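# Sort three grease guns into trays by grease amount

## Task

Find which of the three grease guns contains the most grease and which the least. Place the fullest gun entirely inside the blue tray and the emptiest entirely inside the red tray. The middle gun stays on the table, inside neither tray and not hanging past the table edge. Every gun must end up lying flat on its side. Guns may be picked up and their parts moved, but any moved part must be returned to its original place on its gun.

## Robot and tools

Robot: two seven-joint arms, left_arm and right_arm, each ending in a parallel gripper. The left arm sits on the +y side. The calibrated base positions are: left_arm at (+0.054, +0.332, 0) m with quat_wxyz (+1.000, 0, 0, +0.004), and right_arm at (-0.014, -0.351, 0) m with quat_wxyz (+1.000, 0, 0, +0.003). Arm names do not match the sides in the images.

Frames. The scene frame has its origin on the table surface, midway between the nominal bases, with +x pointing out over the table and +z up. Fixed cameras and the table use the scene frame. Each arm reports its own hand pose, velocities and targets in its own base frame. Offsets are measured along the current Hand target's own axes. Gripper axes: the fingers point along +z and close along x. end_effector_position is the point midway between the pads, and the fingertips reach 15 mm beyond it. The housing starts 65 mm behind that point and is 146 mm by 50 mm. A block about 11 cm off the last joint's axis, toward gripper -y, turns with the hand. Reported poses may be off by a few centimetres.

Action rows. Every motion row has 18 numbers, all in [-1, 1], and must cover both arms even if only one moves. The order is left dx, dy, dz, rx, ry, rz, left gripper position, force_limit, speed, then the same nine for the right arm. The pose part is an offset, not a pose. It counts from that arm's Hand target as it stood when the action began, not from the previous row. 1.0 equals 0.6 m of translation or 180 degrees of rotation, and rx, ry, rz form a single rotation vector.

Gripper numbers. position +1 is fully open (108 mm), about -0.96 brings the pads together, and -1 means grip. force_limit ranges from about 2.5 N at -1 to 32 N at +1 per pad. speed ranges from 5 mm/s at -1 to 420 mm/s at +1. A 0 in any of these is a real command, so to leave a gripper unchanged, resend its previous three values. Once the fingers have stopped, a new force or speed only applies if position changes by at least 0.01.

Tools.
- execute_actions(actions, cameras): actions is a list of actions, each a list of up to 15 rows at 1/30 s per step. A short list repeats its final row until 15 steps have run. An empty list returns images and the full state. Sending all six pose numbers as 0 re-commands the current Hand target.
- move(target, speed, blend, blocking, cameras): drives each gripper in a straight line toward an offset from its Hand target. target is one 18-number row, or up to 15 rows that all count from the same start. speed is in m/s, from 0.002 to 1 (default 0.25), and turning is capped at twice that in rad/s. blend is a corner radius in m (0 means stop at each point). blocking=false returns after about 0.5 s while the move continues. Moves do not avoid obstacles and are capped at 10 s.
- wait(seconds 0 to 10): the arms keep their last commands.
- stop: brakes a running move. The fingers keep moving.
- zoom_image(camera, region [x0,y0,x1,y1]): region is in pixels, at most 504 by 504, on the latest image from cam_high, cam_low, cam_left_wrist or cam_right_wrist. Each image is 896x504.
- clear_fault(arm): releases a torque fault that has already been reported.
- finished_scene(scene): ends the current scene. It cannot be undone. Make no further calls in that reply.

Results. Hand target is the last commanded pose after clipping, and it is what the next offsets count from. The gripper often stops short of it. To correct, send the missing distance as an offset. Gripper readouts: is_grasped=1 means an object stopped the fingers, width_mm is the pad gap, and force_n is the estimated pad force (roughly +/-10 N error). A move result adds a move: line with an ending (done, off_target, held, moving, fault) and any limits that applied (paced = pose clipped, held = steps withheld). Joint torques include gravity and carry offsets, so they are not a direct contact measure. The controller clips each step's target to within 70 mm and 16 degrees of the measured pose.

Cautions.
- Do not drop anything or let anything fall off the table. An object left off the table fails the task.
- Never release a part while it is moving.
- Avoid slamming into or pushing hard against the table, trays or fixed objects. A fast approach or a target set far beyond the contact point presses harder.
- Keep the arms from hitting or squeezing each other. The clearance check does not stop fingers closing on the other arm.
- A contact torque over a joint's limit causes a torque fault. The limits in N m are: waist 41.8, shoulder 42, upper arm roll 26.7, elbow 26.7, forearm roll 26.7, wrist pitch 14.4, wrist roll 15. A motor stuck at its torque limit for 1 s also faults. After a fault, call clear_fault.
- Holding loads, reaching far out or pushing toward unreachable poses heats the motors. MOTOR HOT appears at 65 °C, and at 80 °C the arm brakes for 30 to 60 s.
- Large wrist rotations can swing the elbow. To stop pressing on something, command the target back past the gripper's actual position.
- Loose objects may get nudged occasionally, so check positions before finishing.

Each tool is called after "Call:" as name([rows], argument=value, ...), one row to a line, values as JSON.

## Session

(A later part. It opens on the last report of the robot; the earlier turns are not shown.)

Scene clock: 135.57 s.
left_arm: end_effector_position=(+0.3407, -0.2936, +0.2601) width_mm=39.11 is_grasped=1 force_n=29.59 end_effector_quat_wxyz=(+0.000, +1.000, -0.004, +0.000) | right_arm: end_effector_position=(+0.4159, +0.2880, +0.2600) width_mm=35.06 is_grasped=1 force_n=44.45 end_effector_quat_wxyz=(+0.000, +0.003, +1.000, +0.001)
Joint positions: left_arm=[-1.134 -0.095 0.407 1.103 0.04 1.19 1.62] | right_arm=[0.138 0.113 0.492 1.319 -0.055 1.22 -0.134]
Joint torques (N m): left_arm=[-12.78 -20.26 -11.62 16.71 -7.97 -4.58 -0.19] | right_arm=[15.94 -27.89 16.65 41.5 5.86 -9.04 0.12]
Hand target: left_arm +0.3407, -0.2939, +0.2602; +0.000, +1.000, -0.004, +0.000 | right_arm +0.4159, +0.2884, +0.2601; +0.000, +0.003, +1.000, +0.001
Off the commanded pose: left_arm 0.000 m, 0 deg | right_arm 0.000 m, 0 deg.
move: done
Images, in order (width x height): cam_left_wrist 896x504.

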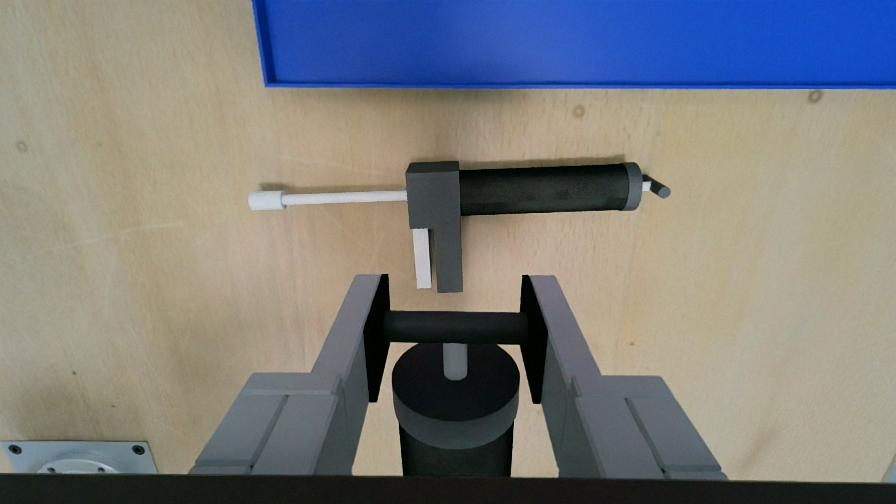

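Call:
move([
  [0,-0.015,0,0,0,0,0.31,-0.4,-0.4, 0,0,0,0,0,0,-1,0.6,-0.3],
  [0,-0.015,-0.2,0,0,0,0.31,-0.4,-0.4, 0,0,0,0,0,0,-1,0.6,-0.3],
  [0,-0.25,-0.1,0,0,0,0.31,-0.4,-0.4, 0.01,-0.187,0,0,0,-0.473,-1,0.6,-0.3],
  [0,-0.25,-0.1,0,0,0,0.31,-0.4,-0.4, 0.01,-0.187,0.32,0,0,-0.473,-1,0.6,-0.3],
  [0,-0.25,-0.1,0,0,0,0.31,-0.4,-0.4, 0.01,-0.187,0.3883,0,0,-0.473,-1,0.6,-0.3],
  [0,-0.25,-0.1,0,0,0,0.31,-0.4,-0.4, 0.01,-0.187,0.3883,0,0,-0.473,0.3,0,0],
  [0,-0.25,-0.1,0,0,0,0.31,-0.4,-0.4, 0.01,-0.187,0.1,0,0,-0.473,0.3,0,0],
], cameras=["cam_high","cam_low","cam_right_wrist","cam_left_wrist"], speed=[0.05,0.15,0.4,0.2,0.05,0.1,0.2])

Scene clock: 145.77 s.
left_arm: end_effector_position=(+0.3418, -0.1438, +0.3200) width_mm=70.04 is_grasped=0 force_n=0.00 end_effector_quat_wxyz=(+0.000, +1.000, -0.004, +0.000) | right_arm: end_effector_position=(+0.4093, +0.1763, +0.1998) width_mm=69.50 is_grasped=0 force_n=0.00 end_effector_quat_wxyz=(+0.001, -0.675, +0.738, +0.001)
Joint positions: left_arm=[-1.016 -0.43 0.499 1.01 0.203 1.396 1.772] | right_arm=[0.015 -0.055 0.385 0.965 0.027 1.015 -1.881]
Joint torques (N m): left_arm=[1.3 -13.76 -3.32 12.56 1.26 -1.26 0.37] | right_arm=[-1.99 -21.87 -1.07 28.21 0.26 -1.88 -0.12]
Hand target: left_arm +0.3418, -0.1438, +0.3200; +0.000, +1.000, -0.004, +0.000 | right_arm +0.4093, +0.1763, +0.1998; +0.001, -0.675, +0.738, +0.001
Off the commanded pose: left_arm 0.000 m, 0 deg | right_arm 0.000 m, 0 deg.
move: done

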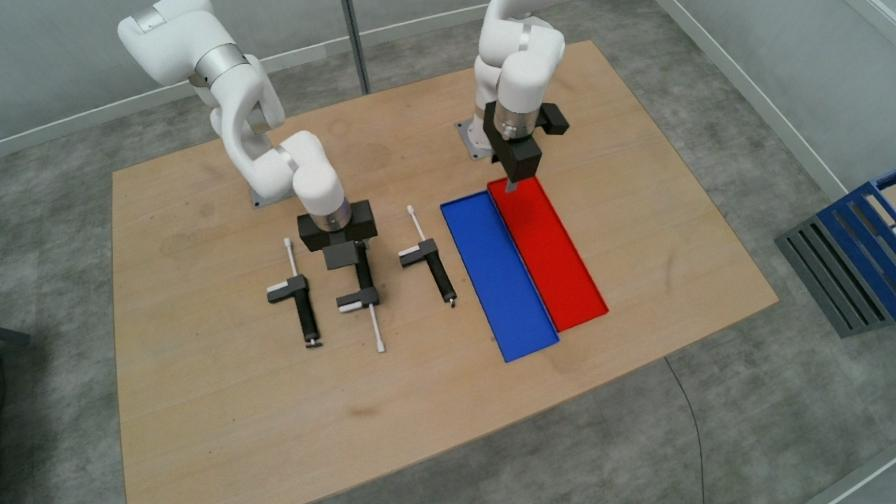

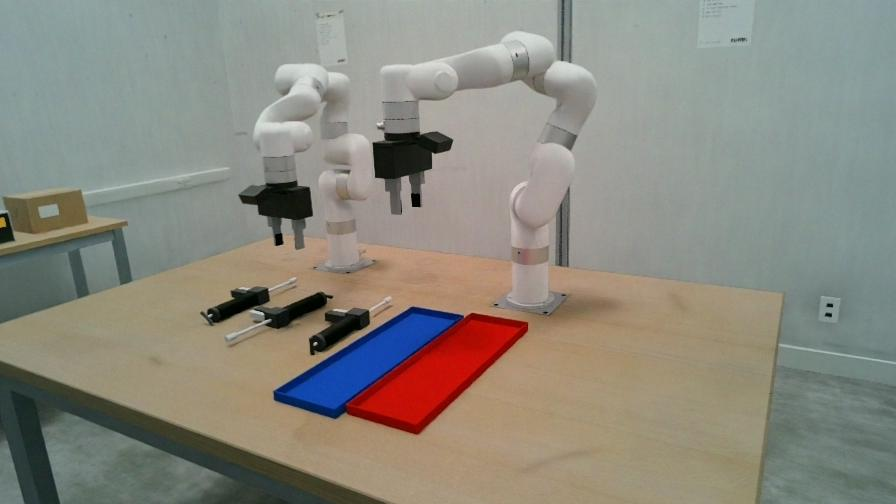

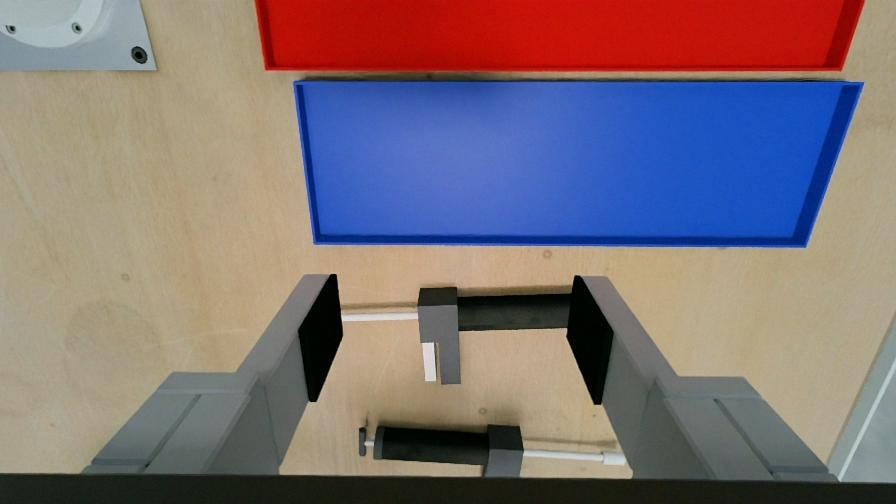

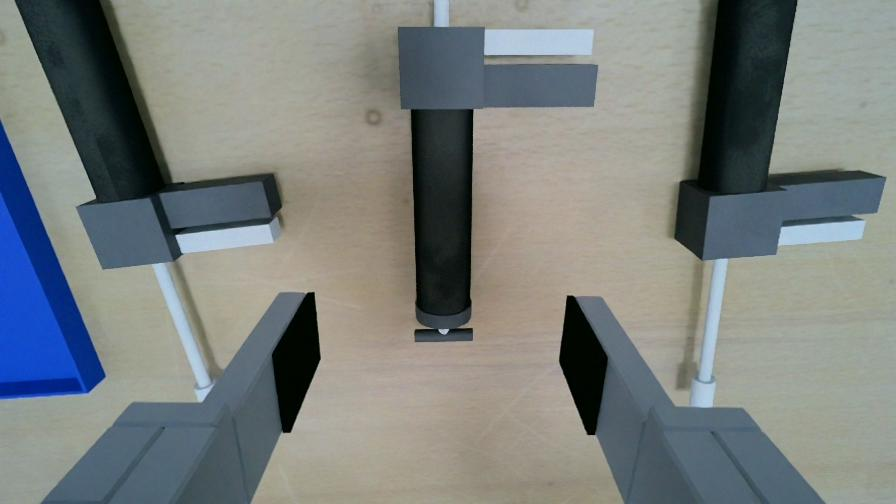

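Call:
move([
  [0,0,0,0,0,0,0.31,-0.4,-0.4, -0.15,-0.03,0.0,0,0,0.5,0.3,0,0],
  [0,0,0,0,0,0,0.31,-0.4,-0.4, -0.322,-0.06,0.05,0,0,0.96,0.3,0,0],
], cameras=["cam_right_wrist"], speed=[0.5,0.5], blend=[0.03,0])

Scene clock: 150.53 s.
left_arm: end_effector_position=(+0.3418, -0.1438, +0.3200) width_mm=70.04 is_grasped=0 force_n=0.00 end_effector_quat_wxyz=(+0.000, +1.000, -0.004, +0.000) | right_arm: end_effector_position=(+0.4625, +0.3656, +0.1703) width_mm=69.51 is_grasped=0 force_n=0.00 end_effector_quat_wxyz=(-0.001, +0.694, +0.720, +0.001)
Joint positions: left_arm=[-1.016 -0.43 0.499 1.01 0.203 1.396 1.772] | right_arm=[0.427 0.463 0.295 1.536 -0.144 1.094 1.509]
Joint torques (N m): left_arm=[1.07 -13.61 -3.43 12.61 1.23 -1.35 0.31] | right_arm=[1.83 -33.25 3.16 28.01 -0.63 -1.72 0.37]
Hand target: left_arm +0.3418, -0.1438, +0.3200; +0.000, +1.000, -0.004, +0.000 | right_arm +0.4625, +0.3656, +0.1703; -0.001, +0.694, +0.720, +0.001
Off the commanded pose: left_arm 0.000 m, 0 deg | right_arm 0.000 m, 0 deg.
move: done
Images, in order (width x height): cam_right_wrist 896x504.

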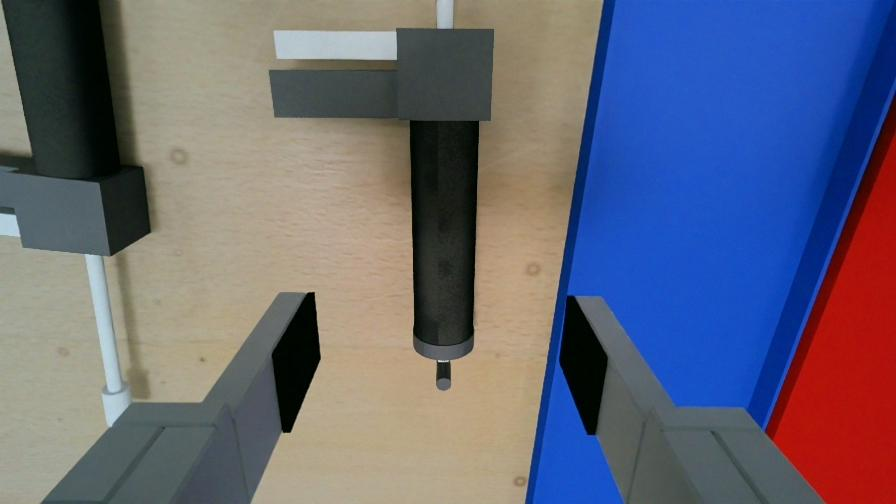

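Call:
move([
  [0,0,0,0,0,0,0.31,-0.4,-0.4, 0.005,0,0.2405,0,0,0,0.3,0,0],
  [0,0,0,0,0,0,0.31,-0.4,-0.4, 0.005,0,0.2405,0,0,0,-1,0.6,-0.3],
  [0,0,0,0,0,0,0.31,-0.4,-0.4, 0.005,0,-0.15,0,0,0,-1,0.6,-0.3],
  [0,0,0,0,0,0,0.31,-0.4,-0.4, -0.125,-0.083,-0.15,0,0,-0.488,-1,0.6,-0.3],
], cameras=["cam_low","cam_left_wrist","cam_right_wrist"], speed=[0.12,0.1,0.15,0.4])

Scene clock: 158.00 s.
left_arm: end_effector_position=(+0.3418, -0.1438, +0.3200) width_mm=70.04 is_grasped=0 force_n=0.00 end_effector_quat_wxyz=(+0.000, +1.000, -0.004, +0.000) | right_arm: end_effector_position=(+0.4154, +0.2887, +0.2601) width_mm=35.00 is_grasped=1 force_n=44.35 end_effector_quat_wxyz=(+0.000, +0.001, +1.000, +0.001)
Joint positions: left_arm=[-1.016 -0.43 0.499 1.01 0.203 1.396 1.772] | right_arm=[0.191 0.109 0.437 1.318 -0.047 1.218 -0.141]
Joint torques (N m): left_arm=[0.88 -13.46 -3.43 12.79 1.03 -1.38 0.3] | right_arm=[-2.41 -29.01 1.37 29.94 0.35 -2.96 -0.2]
Hand target: left_arm +0.3418, -0.1438, +0.3200; +0.000, +1.000, -0.004, +0.000 | right_arm +0.4154, +0.2886, +0.2601; +0.000, +0.001, +1.000, +0.001
Off the commanded pose: left_arm 0.000 m, 0 deg | right_arm 0.000 m, 0 deg.
move: done
Images, in order (width x height): cam_low 896x504, cam_left_wrist 896x504, cam_right_wrist 896x504.

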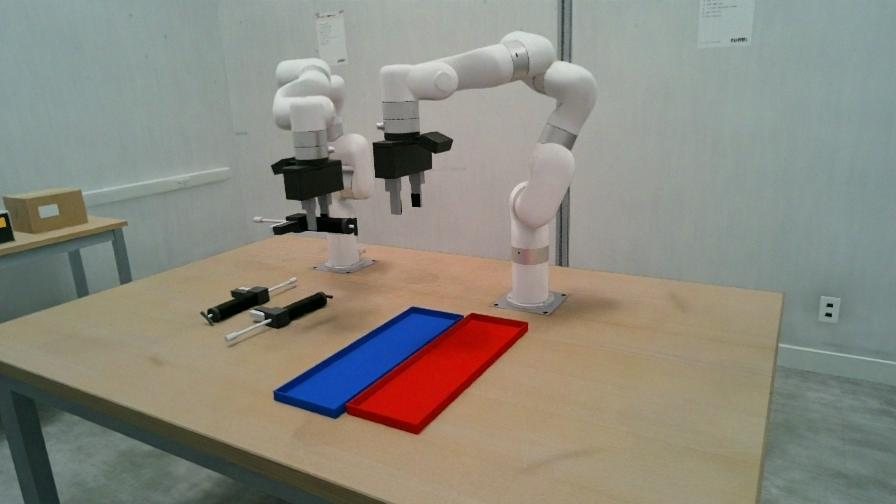

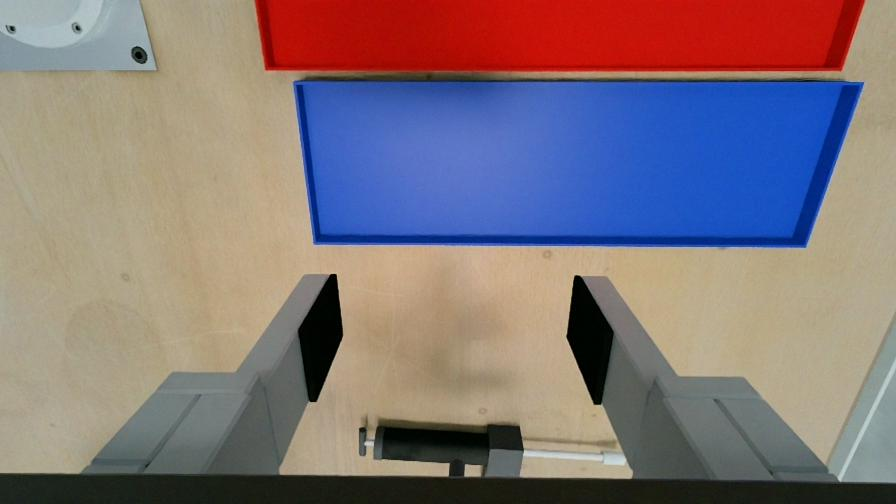

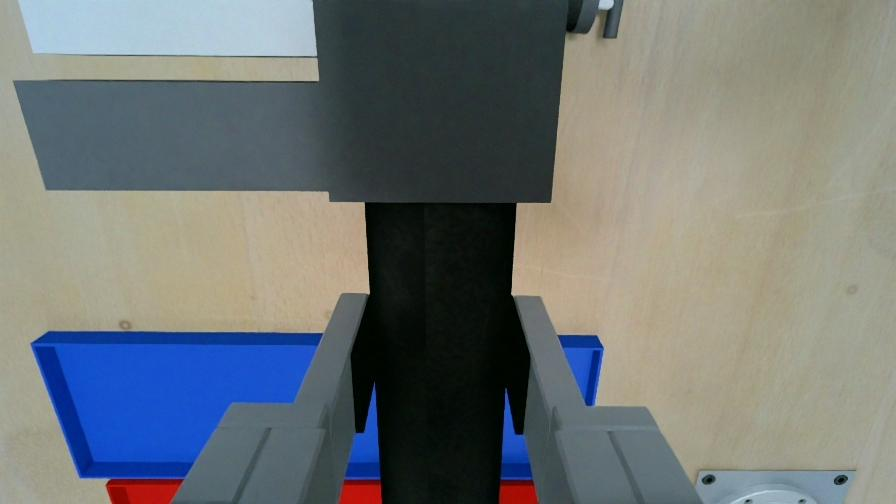

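Call:
move([
  [0,0.255,-0.07,0,0,0,0.31,-0.4,-0.4, 0,0,0,0,0,0,-1,0.6,-0.3],
  [0,0.255,0.1,0,0,0,0.31,-0.4,-0.4, 0,0,0,0,0,0,-1,0.6,-0.3],
  [0,0.255,0.1,0,0,0,-1,0,-0.4, 0,0,0,0,0,0,-1,0.6,-0.3],
], cameras=["cam_left_wrist"], speed=[0.2,0.1,0.08])

Scene clock: 161.90 s.
left_arm: end_effector_position=(+0.3407, -0.2969, +0.2602) width_mm=36.30 is_grasped=1 force_n=34.42 end_effector_quat_wxyz=(+0.001, +1.000, -0.004, +0.000) | right_arm: end_effector_position=(+0.4154, +0.2886, +0.2601) width_mm=35.01 is_grasped=1 force_n=44.34 end_effector_quat_wxyz=(+0.000, +0.001, +1.000, +0.001)
Joint positions: left_arm=[-1.138 -0.088 0.407 1.11 0.037 1.19 1.618] | right_arm=[0.191 0.109 0.437 1.318 -0.047 1.218 -0.141]
Joint torques (N m): left_arm=[-2.05 -21.64 -2.44 12.42 -0.68 -0.77 0.34] | right_arm=[-3.03 -28.17 -0.48 34.35 -0.88 -4.06 0.2]
Hand target: left_arm +0.3406, -0.2969, +0.2602; +0.000, +1.000, -0.004, +0.000 | right_arm +0.4154, +0.2886, +0.2601; +0.000, +0.001, +1.000, +0.001
Off the commanded pose: left_arm 0.000 m, 0 deg | right_arm 0.000 m, 0 deg.
move: done
Images, in order (width x height): cam_left_wrist 896x504.

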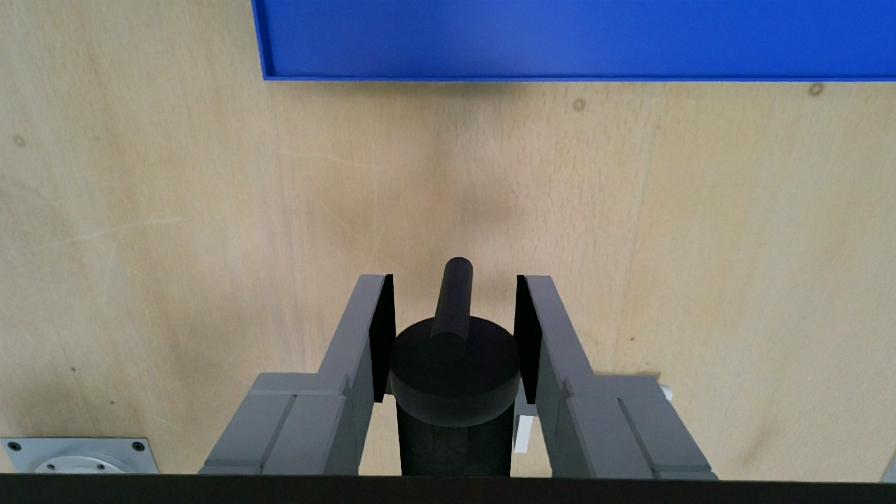

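Call:
move([
  [0,0,0,0,0,0,0.1,0,-0.2, 0,0,0,0,0,0,-1,0.6,-0.3],
  [0,-0.027,0,0,0,0,0.1,0,-0.2, 0,0,0,0,0,0,-1,0.6,-0.3],
  [0,-0.027,0,0,0,0,-1,0,-0.4, 0,0,0,0,0,0,-1,0.6,-0.3],
], cameras=["cam_left_wrist"], speed=[0.1,0.05,0.08])

Scene clock: 164.23 s.
left_arm: end_effector_position=(+0.3408, -0.2807, +0.2602) width_mm=8.16 is_grasped=1 force_n=34.18 end_effector_quat_wxyz=(+0.001, +1.000, -0.004, +0.000) | right_arm: end_effector_position=(+0.4153, +0.2887, +0.2601) width_mm=35.02 is_grasped=1 force_n=43.77 end_effector_quat_wxyz=(+0.000, +0.001, +1.000, +0.001)
Joint positions: left_arm=[-1.127 -0.126 0.417 1.074 0.055 1.188 1.631] | right_arm=[0.191 0.109 0.438 1.318 -0.047 1.219 -0.141]
Joint torques (N m): left_arm=[-1.07 -22.49 -2.04 12.8 -0.33 -0.79 0.29] | right_arm=[-1.6 -28.47 -0.17 33.26 -0.78 -3.6 0.23]
Hand target: left_arm +0.3408, -0.2807, +0.2601; +0.000, +1.000, -0.004, +0.000 | right_arm +0.4154, +0.2886, +0.2601; +0.000, +0.001, +1.000, +0.001
Off the commanded pose: left_arm 0.000 m, 0 deg | right_arm 0.000 m, 0 deg.
move: done
Images, in order (width x height): cam_left_wrist 896x504.

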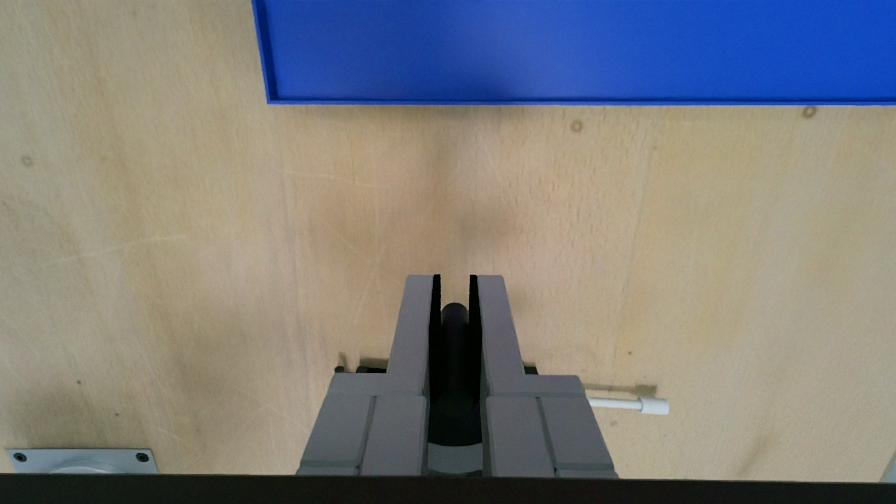

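Call:
move(target=[0,-0.05,0,0,0,0,-1,0,-0.4, 0,0,0,0,0,0,-1,0.6,-0.3], cameras=["cam_left_wrist"], speed=0.04)

Call:
move(target=[0,-0.025,0,0,0,0,-1,0,-0.4, 0,0,0,0,0,0,-1,0.6,-0.3], speed=0.04)

Call:
move(target=[0,-0.02,0,0,0,0,-1,0,-0.4, 0,0,0,0,0,0,-1,0.6,-0.3], speed=0.04)

Scene clock: 165.83 s.
left_arm: end_effector_position=(+0.3410, -0.2507, +0.2601) width_mm=8.16 is_grasped=1 force_n=34.17 end_effector_quat_wxyz=(+0.000, +1.000, -0.004, +0.000) | right_arm: end_effector_position=(+0.4154, +0.2886, +0.2601) width_mm=35.02 is_grasped=1 force_n=43.58 end_effector_quat_wxyz=(+0.000, +0.001, +1.000, +0.001)
Joint positions: left_arm=[-1.103 -0.195 0.435 1.011 0.088 1.189 1.657] | right_arm=[0.191 0.109 0.437 1.318 -0.047 1.218 -0.141]
Joint torques (N m): left_arm=[1.5 -20.87 -0.77 11.75 1.44 -0.57 0.38] | right_arm=[-4.37 -28.25 -1.03 31.66 -1.35 -2.33 0.42]
Hand target: left_arm +0.3410, -0.2507, +0.2601; +0.000, +1.000, -0.004, +0.000 | right_arm +0.4154, +0.2886, +0.2601; +0.000, +0.001, +1.000, +0.001
Off the commanded pose: left_arm 0.000 m, 0 deg | right_arm 0.000 m, 0 deg.
move: done
Images, in order (width x height): cam_left_wrist 896x504.

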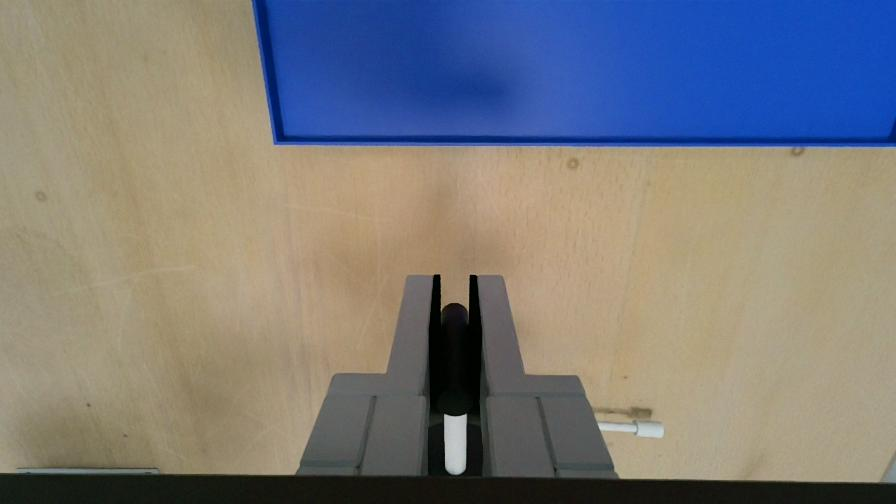

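Scene clock: 166.63 s.
left_arm: end_effector_position=(+0.3411, -0.2357, +0.2601) width_mm=8.16 is_grasped=1 force_n=34.17 end_effector_quat_wxyz=(+0.000, +1.000, -0.004, +0.000) | right_arm: end_effector_position=(+0.4154, +0.2886, +0.2601) width_mm=35.02 is_grasped=1 force_n=43.42 end_effector_quat_wxyz=(+0.000, +0.001, +1.000, +0.001)
Joint positions: left_arm=[-1.089 -0.229 0.445 0.983 0.105 1.191 1.671] | right_arm=[0.191 0.109 0.438 1.318 -0.047 1.218 -0.141]
Joint torques (N m): left_arm=[1.52 -19.52 -0.91 11.92 1.76 -0.57 0.29] | right_arm=[-3.26 -28.92 0.06 31.34 -1.26 -2.45 0.25]
Hand target: left_arm +0.3411, -0.2357, +0.2601; +0.000, +1.000, -0.004, +0.000 | right_arm +0.4154, +0.2886, +0.2601; +0.000, +0.001, +1.000, +0.001
Off the commanded pose: left_arm 0.000 m, 0 deg | right_arm 0.000 m, 0 deg.
move: done

Scene clock: 167.40 s.
left_arm: end_effector_position=(+0.3412, -0.2238, +0.2601) width_mm=8.16 is_grasped=1 force_n=34.16 end_effector_quat_wxyz=(+0.001, +1.000, -0.004, +0.000) | right_arm: end_effector_position=(+0.4154, +0.2888, +0.2602) width_mm=35.02 is_grasped=1 force_n=43.07 end_effector_quat_wxyz=(+0.000, +0.001, +1.000, +0.001)
Joint positions: left_arm=[-1.078 -0.255 0.453 0.962 0.119 1.193 1.683] | right_arm=[0.191 0.109 0.438 1.318 -0.047 1.218 -0.141]
Joint torques (N m): left_arm=[8.84 -18.77 4.71 10.01 6.17 1.52 0.31] | right_arm=[-15.48 -28.31 -11.45 25.67 -5.12 1.4 0.02]
Hand target: left_arm +0.3412, -0.2237, +0.2601; +0.000, +1.000, -0.004, +0.000 | right_arm +0.4154, +0.2886, +0.2601; +0.000, +0.001, +1.000, +0.001
Off the commanded pose: left_arm 0.000 m, 0 deg | right_arm 0.000 m, 0 deg.
move: done

Call:
move([
  [0,0.09,0,0,0,0,-1,0,-0.4, 0,0,0,0,0,0,-1,0.6,-0.3],
  [0,0.098,0,0,0,0,-1,0,-0.4, 0,0,0,0,0,0,-1,0.6,-0.3],
], speed=0.06, cameras=["cam_left_wrist"])

Call:
move([
  [0,0,0,0,0,0,0.31,-0.4,-0.4, 0,0,0,0,0,0,-1,0.6,-0.3],
  [0,-0.015,-0.2,0,0,0,0.31,-0.4,-0.4, 0,0,0,0,0,0,-1,0.6,-0.3],
  [0,-0.25,-0.1,0,0,0,0.31,-0.4,-0.4, -0.078,0.128,0,0,0,0.488,-1,0.6,-0.3],
  [0,-0.25,-0.1,0,0,0,0.31,-0.4,-0.4, -0.078,0.128,0.32,0,0,0.488,-1,0.6,-0.3],
  [0,-0.25,-0.1,0,0,0,0.31,-0.4,-0.4, -0.078,0.128,0.389,0,0,0.488,-1,0.6,-0.3],
  [0,-0.25,-0.1,0,0,0,0.31,-0.4,-0.4, -0.078,0.128,0.389,0,0,0.488,0.3,0,0],
  [0,-0.25,-0.1,0,0,0,0.31,-0.4,-0.4, -0.078,0.128,0.1,0,0,0.488,0.3,0,0],
], cameras=["cam_high","cam_low","cam_left_wrist"], speed=[0.05,0.15,0.4,0.2,0.05,0.1,0.2])

Scene clock: 170.33 s.
left_arm: end_effector_position=(+0.3408, -0.2823, +0.2601) width_mm=8.16 is_grasped=1 force_n=34.20 end_effector_quat_wxyz=(+0.000, +1.000, -0.004, +0.000) | right_arm: end_effector_position=(+0.4155, +0.2884, +0.2601) width_mm=35.02 is_grasped=1 force_n=44.22 end_effector_quat_wxyz=(+0.000, +0.001, +1.000, +0.001)
Joint positions: left_arm=[-1.128 -0.122 0.416 1.077 0.053 1.189 1.629] | right_arm=[0.19 0.109 0.437 1.318 -0.047 1.219 -0.141]
Joint torques (N m): left_arm=[-8.2 -19.2 -7.57 14.93 -5.13 -2.86 -0.38] | right_arm=[7.56 -28.28 8.99 37.08 2.68 -6.86 0.62]
Hand target: left_arm +0.3408, -0.2825, +0.2601; +0.000, +1.000, -0.004, +0.000 | right_arm +0.4154, +0.2886, +0.2601; +0.000, +0.001, +1.000, +0.001
Off the commanded pose: left_arm 0.000 m, 0 deg | right_arm 0.000 m, 0 deg.
move: done
Images, in order (width x height): cam_left_wrist 896x504.

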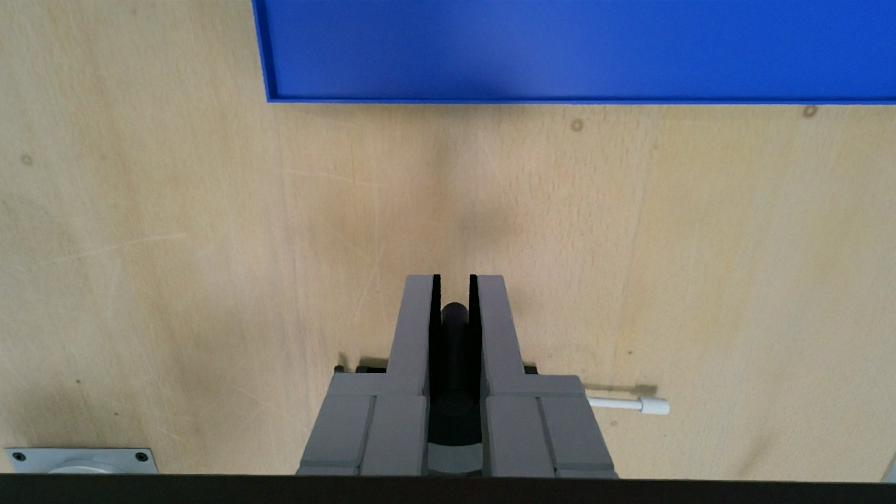

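Scene clock: 178.80 s.
left_arm: end_effector_position=(+0.3419, -0.1324, +0.3200) width_mm=70.04 is_grasped=0 force_n=0.00 end_effector_quat_wxyz=(+0.000, +1.000, -0.004, +0.000) | right_arm: end_effector_position=(+0.4624, +0.3655, +0.2003) width_mm=69.49 is_grasped=0 force_n=0.00 end_effector_quat_wxyz=(-0.001, +0.694, +0.720, +0.001)
Joint positions: left_arm=[-1.008 -0.451 0.51 0.999 0.217 1.401 1.786] | right_arm=[0.42 0.438 0.309 1.587 -0.138 1.169 1.505]
Joint torques (N m): left_arm=[1.14 -13.04 -3.53 12.58 1.24 -1.36 0.3] | right_arm=[2.02 -35.56 4.09 28.53 0.37 -1.83 -0.11]
Hand target: left_arm +0.3419, -0.1324, +0.3200; +0.000, +1.000, -0.004, +0.000 | right_arm +0.4624, +0.3655, +0.2003; -0.001, +0.694, +0.720, +0.001
Off the commanded pose: left_arm 0.000 m, 0 deg | right_arm 0.000 m, 0 deg.
move: done
Images, in order (width x height): cam_high 896x504, cam_low 896x504, cam_left_wrist 896x504.

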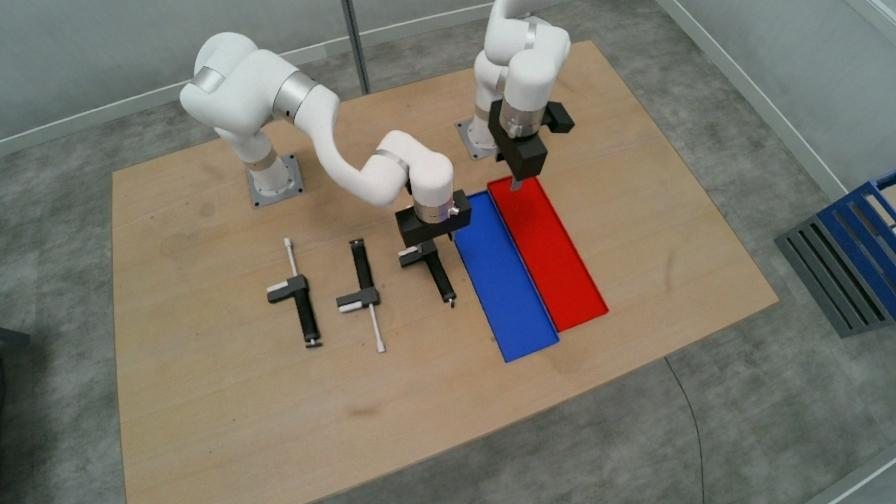

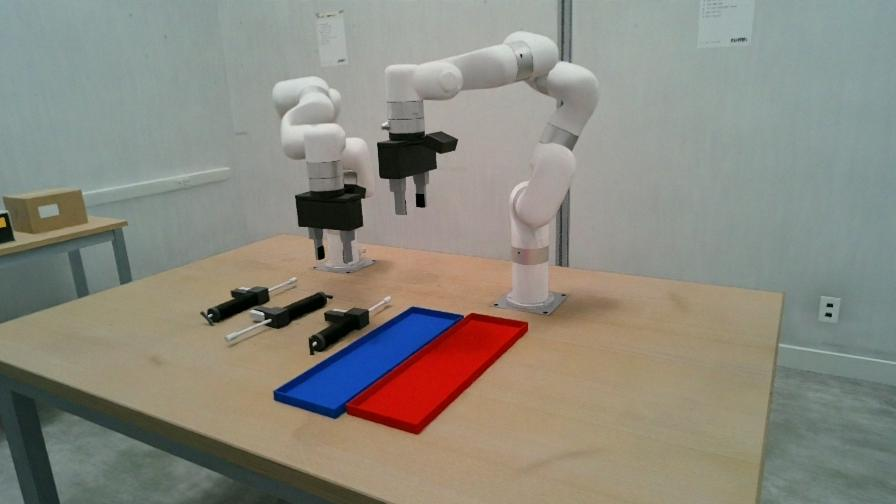

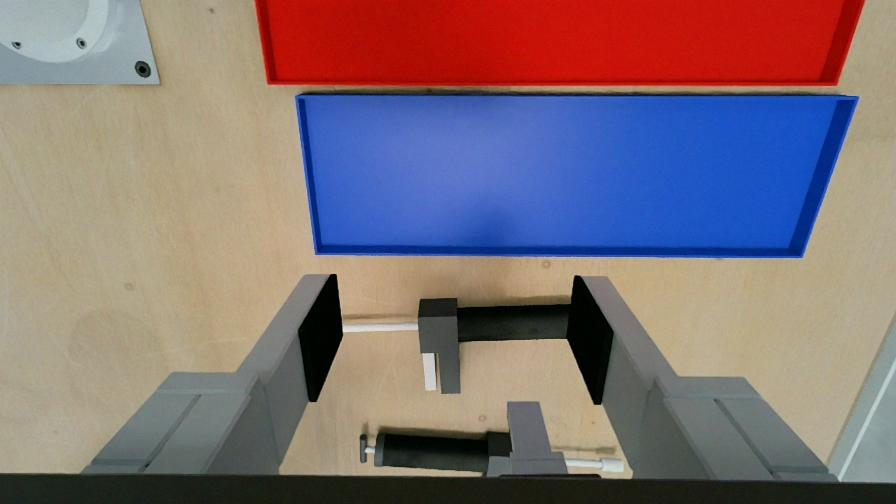

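Call:
move([
  [0,0,0,0,0,0,0.31,-0.4,-0.4, -0.603,-0.053,0.05,0,0,0.012,0.3,0,0],
], cameras=["cam_right_wrist"], speed=0.3)

Scene clock: 181.90 s.
left_arm: end_effector_position=(+0.3419, -0.1324, +0.3200) width_mm=70.04 is_grasped=0 force_n=0.00 end_effector_quat_wxyz=(+0.000, +1.000, -0.004, +0.000) | right_arm: end_effector_position=(+0.4435, +0.0029, +0.1694) width_mm=69.49 is_grasped=0 force_n=0.00 end_effector_quat_wxyz=(-0.001, +0.708, +0.706, +0.001)
Joint positions: left_arm=[-1.008 -0.451 0.51 0.999 0.217 1.401 1.786] | right_arm=[-0.02 -0.019 0.025 0.908 0.004 0.927 0.791]
Joint torques (N m): left_arm=[1.05 -13.07 -3.82 12.69 1.29 -1.32 0.39] | right_arm=[-2.32 -21.67 -0.65 27.15 0.61 -2.5 -0.34]
Hand target: left_arm +0.3419, -0.1324, +0.3200; +0.000, +1.000, -0.004, +0.000 | right_arm +0.4435, +0.0029, +0.1694; -0.001, +0.708, +0.706, +0.001
Off the commanded pose: left_arm 0.000 m, 0 deg | right_arm 0.000 m, 0 deg.
move: done
Images, in order (width x height): cam_right_wrist 896x504.

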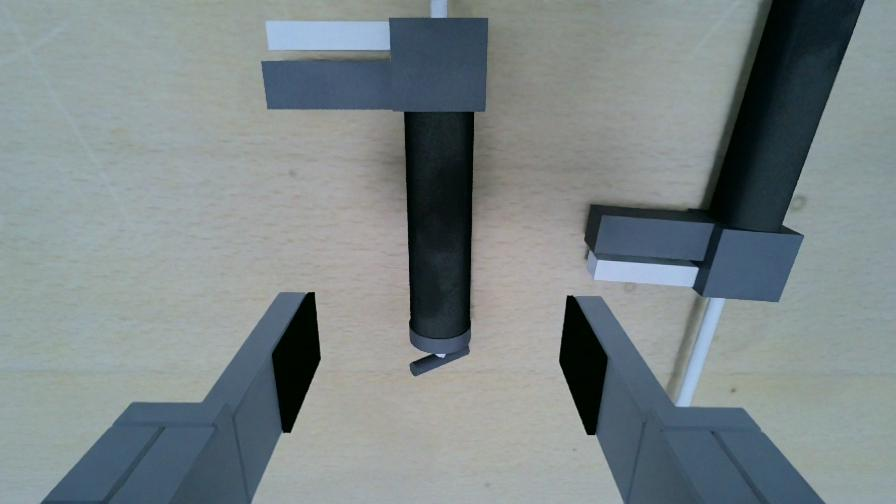

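Call:
move([
  [0,0,0,0,0,0,0.31,-0.4,-0.4, 0,-0.008,0.239,0,0,0,0.3,0,0],
  [0,0,0,0,0,0,0.31,-0.4,-0.4, 0,-0.008,0.239,0,0,0,-1,0.6,-0.3],
  [0,0,0,0,0,0,0.31,-0.4,-0.4, 0,-0.008,-0.151,0,0,0,-1,0.6,-0.3],
  [0,0,0,0,0,0,0.31,-0.4,-0.4, 0.476,-0.046,-0.151,0,0,-0.5,-1,0.6,-0.3],
  [0,0,0,0,0,0,0.31,-0.4,-0.4, 0.476,-0.046,-0.118,0,0,-0.5,-1,0.6,-0.3],
  [0,0,0,0,0,0,0.31,-0.4,-0.4, 0.476,-0.046,-0.151,0,0,-0.5,-1,0.6,-0.3],
], speed=[0.12,0.1,0.15,0.3,0.1,0.1])

Call:
move([
  [0,0.262,-0.07,0,0,0,0.31,-0.4,-0.4, 0,0,0,0,0,0,-1,0.6,-0.3],
  [0,0.262,0.1,0,0,0,0.31,-0.4,-0.4, 0,0,0,0,0,0,-1,0.6,-0.3],
  [0,0.262,0.1,0,0,0,-1,0,-0.4, 0,0,0,0,0,0,-1,0.6,-0.3],
], cameras=["cam_left_wrist","cam_low"], speed=[0.2,0.1,0.08])

Scene clock: 191.30 s.
left_arm: end_effector_position=(+0.3419, -0.1324, +0.3200) width_mm=70.04 is_grasped=0 force_n=0.00 end_effector_quat_wxyz=(+0.000, +1.000, -0.004, +0.000) | right_arm: end_effector_position=(+0.4165, +0.2883, +0.2607) width_mm=35.08 is_grasped=1 force_n=39.74 end_effector_quat_wxyz=(+0.000, +0.001, +1.000, +0.001)
Joint positions: left_arm=[-1.008 -0.451 0.51 0.999 0.217 1.401 1.786] | right_arm=[0.309 0.106 0.311 1.322 -0.032 1.22 -0.154]
Joint torques (N m): left_arm=[1.03 -12.92 -3.72 12.68 1.18 -1.37 0.24] | right_arm=[-2.18 -29.87 1.48 32.27 0.38 -2.32 -0.17]
Hand target: left_arm +0.3419, -0.1324, +0.3200; +0.000, +1.000, -0.004, +0.000 | right_arm +0.4165, +0.2883, +0.2607; +0.000, +0.001, +1.000, +0.001
Off the commanded pose: left_arm 0.000 m, 0 deg | right_arm 0.000 m, 0 deg.
move: done

Scene clock: 194.57 s.
left_arm: end_effector_position=(+0.3408, -0.2897, +0.2602) width_mm=8.16 is_grasped=0 force_n=34.36 end_effector_quat_wxyz=(+0.001, +1.000, -0.004, +0.000) | right_arm: end_effector_position=(+0.4164, +0.2883, +0.2607) width_mm=35.08 is_grasped=1 force_n=41.74 end_effector_quat_wxyz=(+0.000, +0.001, +1.000, +0.001)
Joint positions: left_arm=[-1.136 -0.105 0.414 1.094 0.045 1.189 1.623] | right_arm=[0.309 0.106 0.311 1.322 -0.032 1.22 -0.154]
Joint torques (N m): left_arm=[-2.21 -21.75 -2.98 12.09 -0.7 -0.44 0.36] | right_arm=[-3.41 -28.61 -1.99 34.13 -0.93 -4.65 0.64]
Hand target: left_arm +0.3407, -0.2897, +0.2602; +0.000, +1.000, -0.004, +0.000 | right_arm +0.4165, +0.2883, +0.2607; +0.000, +0.001, +1.000, +0.001
Off the commanded pose: left_arm 0.000 m, 0 deg | right_arm 0.000 m, 0 deg.
move: done
Images, in order (width x height): cam_low 896x504, cam_left_wrist 896x504.

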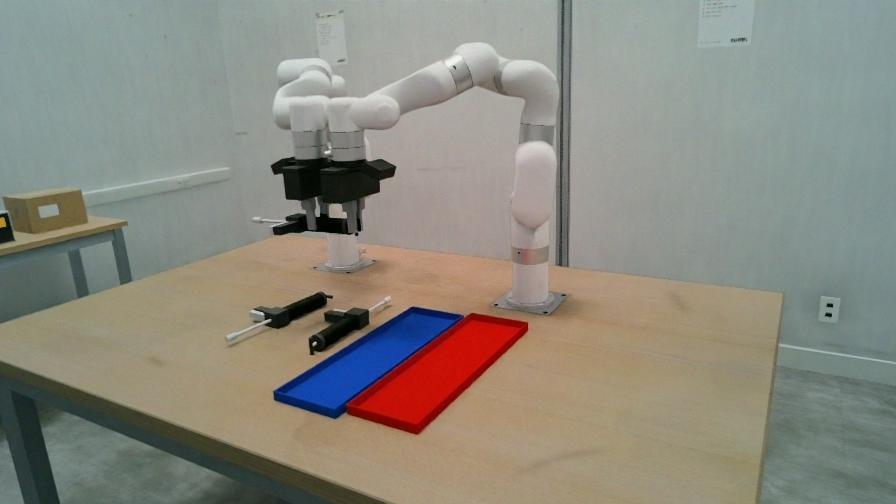

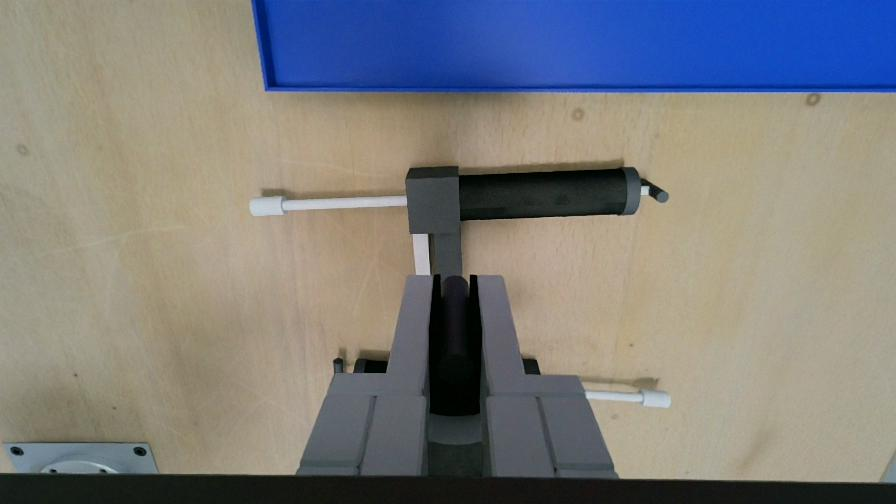

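Call:
move(target=[0,-0.04,0,0,0,0,-1,0,-0.4, 0,0,0,0,0,0,-1,0.6,-0.3], speed=0.04)

Call:
move(target=[0,-0.025,0,0,0,0,-1,0,-0.4, 0,0,0,0,0,0,-1,0.6,-0.3], speed=0.04)

Call:
move(target=[0,-0.02,0,0,0,0,-1,0,-0.4, 0,0,0,0,0,0,-1,0.6,-0.3], speed=0.04)

Scene clock: 196.20 s.
left_arm: end_effector_position=(+0.3409, -0.2657, +0.2601) width_mm=8.16 is_grasped=1 force_n=34.33 end_effector_quat_wxyz=(+0.001, +1.000, -0.004, +0.000) | right_arm: end_effector_position=(+0.4165, +0.2883, +0.2607) width_mm=35.08 is_grasped=1 force_n=41.11 end_effector_quat_wxyz=(+0.000, +0.001, +1.000, +0.001)
Joint positions: left_arm=[-1.118 -0.161 0.429 1.042 0.072 1.188 1.643] | right_arm=[0.309 0.106 0.311 1.322 -0.032 1.22 -0.154]
Joint torques (N m): left_arm=[5.86 -22.24 3.23 9.7 4.05 1.37 0.4] | right_arm=[-15.03 -29.96 -11.04 27.55 -4.9 -0.4 0.56]
Hand target: left_arm +0.3409, -0.2657, +0.2601; +0.000, +1.000, -0.004, +0.000 | right_arm +0.4165, +0.2883, +0.2607; +0.000, +0.001, +1.000, +0.001
Off the commanded pose: left_arm 0.000 m, 0 deg | right_arm 0.000 m, 0 deg.
move: done

Scene clock: 197.00 s.
left_arm: end_effector_position=(+0.3410, -0.2507, +0.2601) width_mm=8.16 is_grasped=1 force_n=34.32 end_effector_quat_wxyz=(+0.000, +1.000, -0.004, +0.000) | right_arm: end_effector_position=(+0.4165, +0.2883, +0.2607) width_mm=35.08 is_grasped=1 force_n=40.74 end_effector_quat_wxyz=(+0.000, +0.001, +1.000, +0.001)
Joint positions: left_arm=[-1.106 -0.195 0.438 1.011 0.088 1.189 1.656] | right_arm=[0.309 0.106 0.311 1.322 -0.032 1.22 -0.154]
Joint torques (N m): left_arm=[7.22 -21.05 4.01 9.78 4.97 1.46 0.33] | right_arm=[-15.42 -29.76 -11.63 27.37 -5.13 -0.16 0.34]
Hand target: left_arm +0.3410, -0.2507, +0.2601; +0.000, +1.000, -0.004, +0.000 | right_arm +0.4165, +0.2883, +0.2607; +0.000, +0.001, +1.000, +0.001
Off the commanded pose: left_arm 0.000 m, 0 deg | right_arm 0.000 m, 0 deg.
move: done

Scene clock: 197.77 s.
left_arm: end_effector_position=(+0.3411, -0.2387, +0.2601) width_mm=8.16 is_grasped=1 force_n=34.30 end_effector_quat_wxyz=(+0.000, +1.000, -0.004, +0.000) | right_arm: end_effector_position=(+0.4165, +0.2883, +0.2607) width_mm=35.08 is_grasped=1 force_n=40.51 end_effector_quat_wxyz=(+0.000, +0.001, +1.000, +0.001)
Joint positions: left_arm=[-1.095 -0.222 0.446 0.989 0.102 1.19 1.668] | right_arm=[0.309 0.106 0.311 1.322 -0.032 1.22 -0.154]
Joint torques (N m): left_arm=[8.1 -19.93 4.6 9.87 5.69 1.74 0.3] | right_arm=[-15.68 -30.05 -12.14 27.17 -5.2 0.09 0.38]
Hand target: left_arm +0.3411, -0.2387, +0.2601; +0.000, +1.000, -0.004, +0.000 | right_arm +0.4165, +0.2883, +0.2607; +0.000, +0.001, +1.000, +0.001
Off the commanded pose: left_arm 0.000 m, 0 deg | right_arm 0.000 m, 0 deg.
move: done

Call:
wait(seconds=0.1, cameras=["cam_left_wrist","cam_low"])

Call:
zoom_image(camera="cam_low", region=[240, 150, 420, 260])

Scene clock: 198.70 s.
left_arm: end_effector_position=(+0.3411, -0.2387, +0.2601) width_mm=8.16 is_grasped=1 force_n=34.31 end_effector_quat_wxyz=(+0.000, +1.000, -0.004, +0.000) | right_arm: end_effector_position=(+0.4165, +0.2883, +0.2607) width_mm=35.08 is_grasped=1 force_n=40.51 end_effector_quat_wxyz=(+0.000, +0.001, +1.000, +0.001)
Joint positions: left_arm=[-1.095 -0.222 0.446 0.988 0.102 1.19 1.668] | right_arm=[0.309 0.106 0.311 1.322 -0.032 1.22 -0.154]
Joint torques (N m): left_arm=[8.11 -20.03 4.58 9.73 5.67 1.62 0.3] | right_arm=[-15.49 -29.91 -12.4 27.39 -5.23 0.67 0.23]
Hand target: left_arm +0.3411, -0.2387, +0.2601; +0.000, +1.000, -0.004, +0.000 | right_arm +0.4165, +0.2883, +0.2607; +0.000, +0.001, +1.000, +0.001
Tool commands: left_gripper/position=-1.0 left_gripper/force_limit=+0.0 left_gripper/speed=-0.4 right_gripper/position=-1.0 right_gripper/force_limit=+0.6 right_gripper/speed=-0.3
Off the commanded pose: left_arm 0.000 m, 0 deg | right_arm 0.000 m, 0 deg.
wait: 0.10 s; at rest from the start
Images, in order (width x height): cam_low 896x504, cam_left_wrist 896x504.

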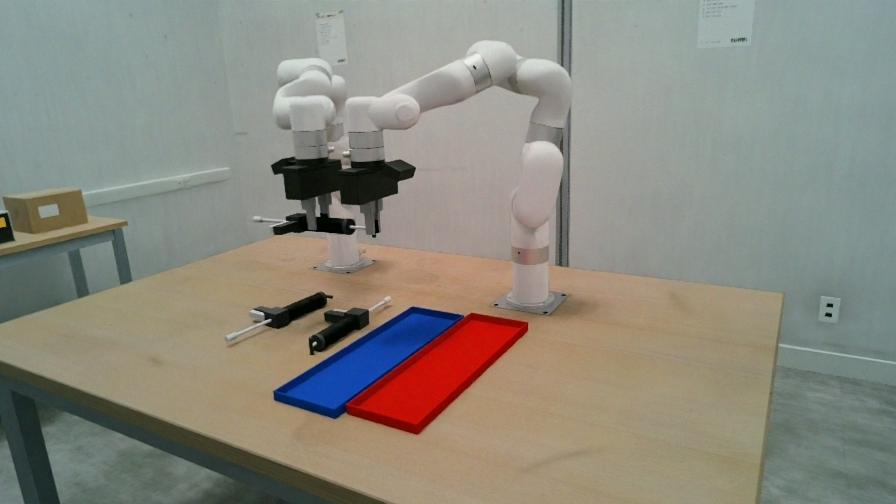

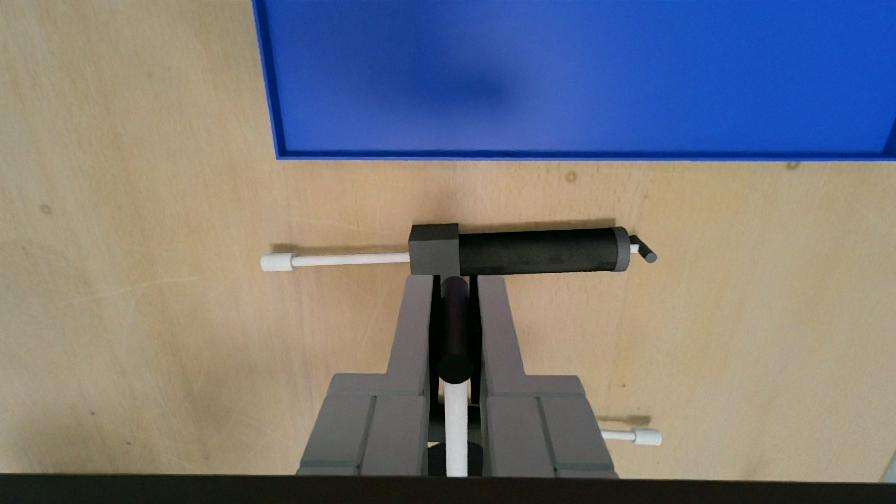

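Scaled by 2.800 from the camera's 896x504 image, which has a finer 1280x720 frame.

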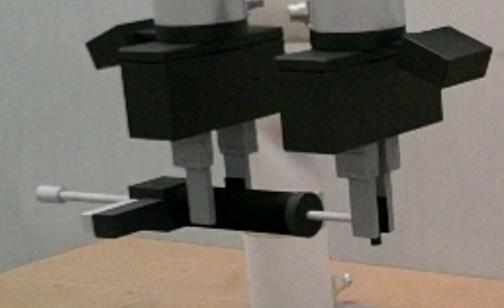

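Call:
move([
  [0,0.08,0,0,0,0,-1,0,-0.4, 0,0,0,0,0,0,-1,0.6,-0.3],
  [0,0.086,0,0,0,0,-1,0,-0.4, 0,0,0,0,0,0,-1,0.6,-0.3],
], speed=0.06, cameras=["cam_left_wrist"])

Scene clock: 202.73 s.
left_arm: end_effector_position=(+0.3407, -0.2902, +0.2601) width_mm=8.16 is_grasped=1 force_n=34.34 end_effector_quat_wxyz=(+0.000, +1.000, -0.004, +0.000) | right_arm: end_effector_position=(+0.4165, +0.2883, +0.2607) width_mm=35.08 is_grasped=1 force_n=42.23 end_effector_quat_wxyz=(+0.000, +0.001, +1.000, +0.001)
Joint positions: left_arm=[-1.137 -0.104 0.414 1.095 0.045 1.189 1.623] | right_arm=[0.309 0.106 0.311 1.322 -0.032 1.22 -0.154]
Joint torques (N m): left_arm=[-5.09 -19.98 -4.96 12.9 -3.53 -1.15 -0.36] | right_arm=[-0.57 -29.53 0.93 35.78 -0.13 -5.04 0.59]
Hand target: left_arm +0.3407, -0.2903, +0.2602; +0.000, +1.000, -0.004, +0.000 | right_arm +0.4165, +0.2883, +0.2607; +0.000, +0.001, +1.000, +0.001
Off the commanded pose: left_arm 0.000 m, 0 deg | right_arm 0.000 m, 0 deg.
move: done
Images, in order (width x height): cam_left_wrist 896x504.

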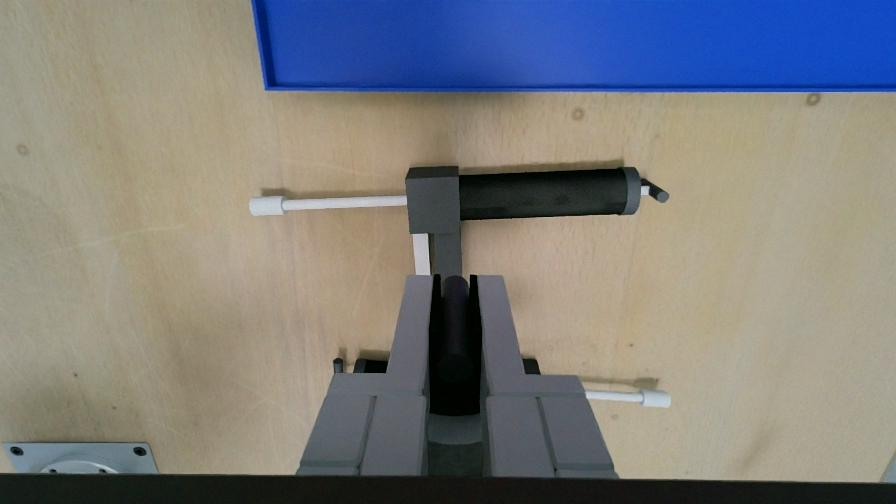

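Call:
move(target=[0,-0.04,0,0,0,0,-1,0,-0.4, 0,0,0,0,0,0,-1,0.6,-0.3], speed=0.04)

Call:
move(target=[0,0.041,0,0,0,0,-1,0,-0.4, 0,0,0,0,0,0,-1,0.6,-0.3], speed=0.04)

Scene clock: 204.10 s.
left_arm: end_effector_position=(+0.3409, -0.2663, +0.2601) width_mm=8.16 is_grasped=1 force_n=34.30 end_effector_quat_wxyz=(+0.001, +1.000, -0.004, +0.000) | right_arm: end_effector_position=(+0.4165, +0.2884, +0.2608) width_mm=35.08 is_grasped=1 force_n=41.11 end_effector_quat_wxyz=(+0.000, +0.001, +1.000, +0.001)
Joint positions: left_arm=[-1.119 -0.16 0.429 1.043 0.071 1.188 1.642] | right_arm=[0.309 0.106 0.311 1.322 -0.032 1.22 -0.154]
Joint torques (N m): left_arm=[6.02 -22.16 3.3 9.69 4.03 1.4 0.34] | right_arm=[-14.93 -28.57 -11.16 27.69 -4.5 -0.39 0.79]
Hand target: left_arm +0.3409, -0.2663, +0.2601; +0.000, +1.000, -0.004, +0.000 | right_arm +0.4165, +0.2883, +0.2607; +0.000, +0.001, +1.000, +0.001
Off the commanded pose: left_arm 0.000 m, 0 deg | right_arm 0.000 m, 0 deg.
move: done

Scene clock: 205.03 s.
left_arm: end_effector_position=(+0.3407, -0.2907, +0.2601) width_mm=8.16 is_grasped=1 force_n=34.35 end_effector_quat_wxyz=(+0.000, +1.000, -0.004, +0.000) | right_arm: end_effector_position=(+0.4165, +0.2882, +0.2607) width_mm=35.08 is_grasped=1 force_n=42.38 end_effector_quat_wxyz=(+0.000, +0.001, +1.000, +0.001)
Joint positions: left_arm=[-1.138 -0.102 0.414 1.096 0.044 1.19 1.622] | right_arm=[0.309 0.106 0.311 1.322 -0.032 1.22 -0.154]
Joint torques (N m): left_arm=[-7.11 -19.59 -6.58 13.49 -4.64 -1.82 -0.34] | right_arm=[1.43 -30.12 3.57 36.34 0.71 -6.39 0.51]
Hand target: left_arm +0.3407, -0.2909, +0.2602; +0.000, +1.000, -0.004, +0.000 | right_arm +0.4165, +0.2883, +0.2607; +0.000, +0.001, +1.000, +0.001
Off the commanded pose: left_arm 0.000 m, 0 deg | right_arm 0.000 m, 0 deg.
move: done


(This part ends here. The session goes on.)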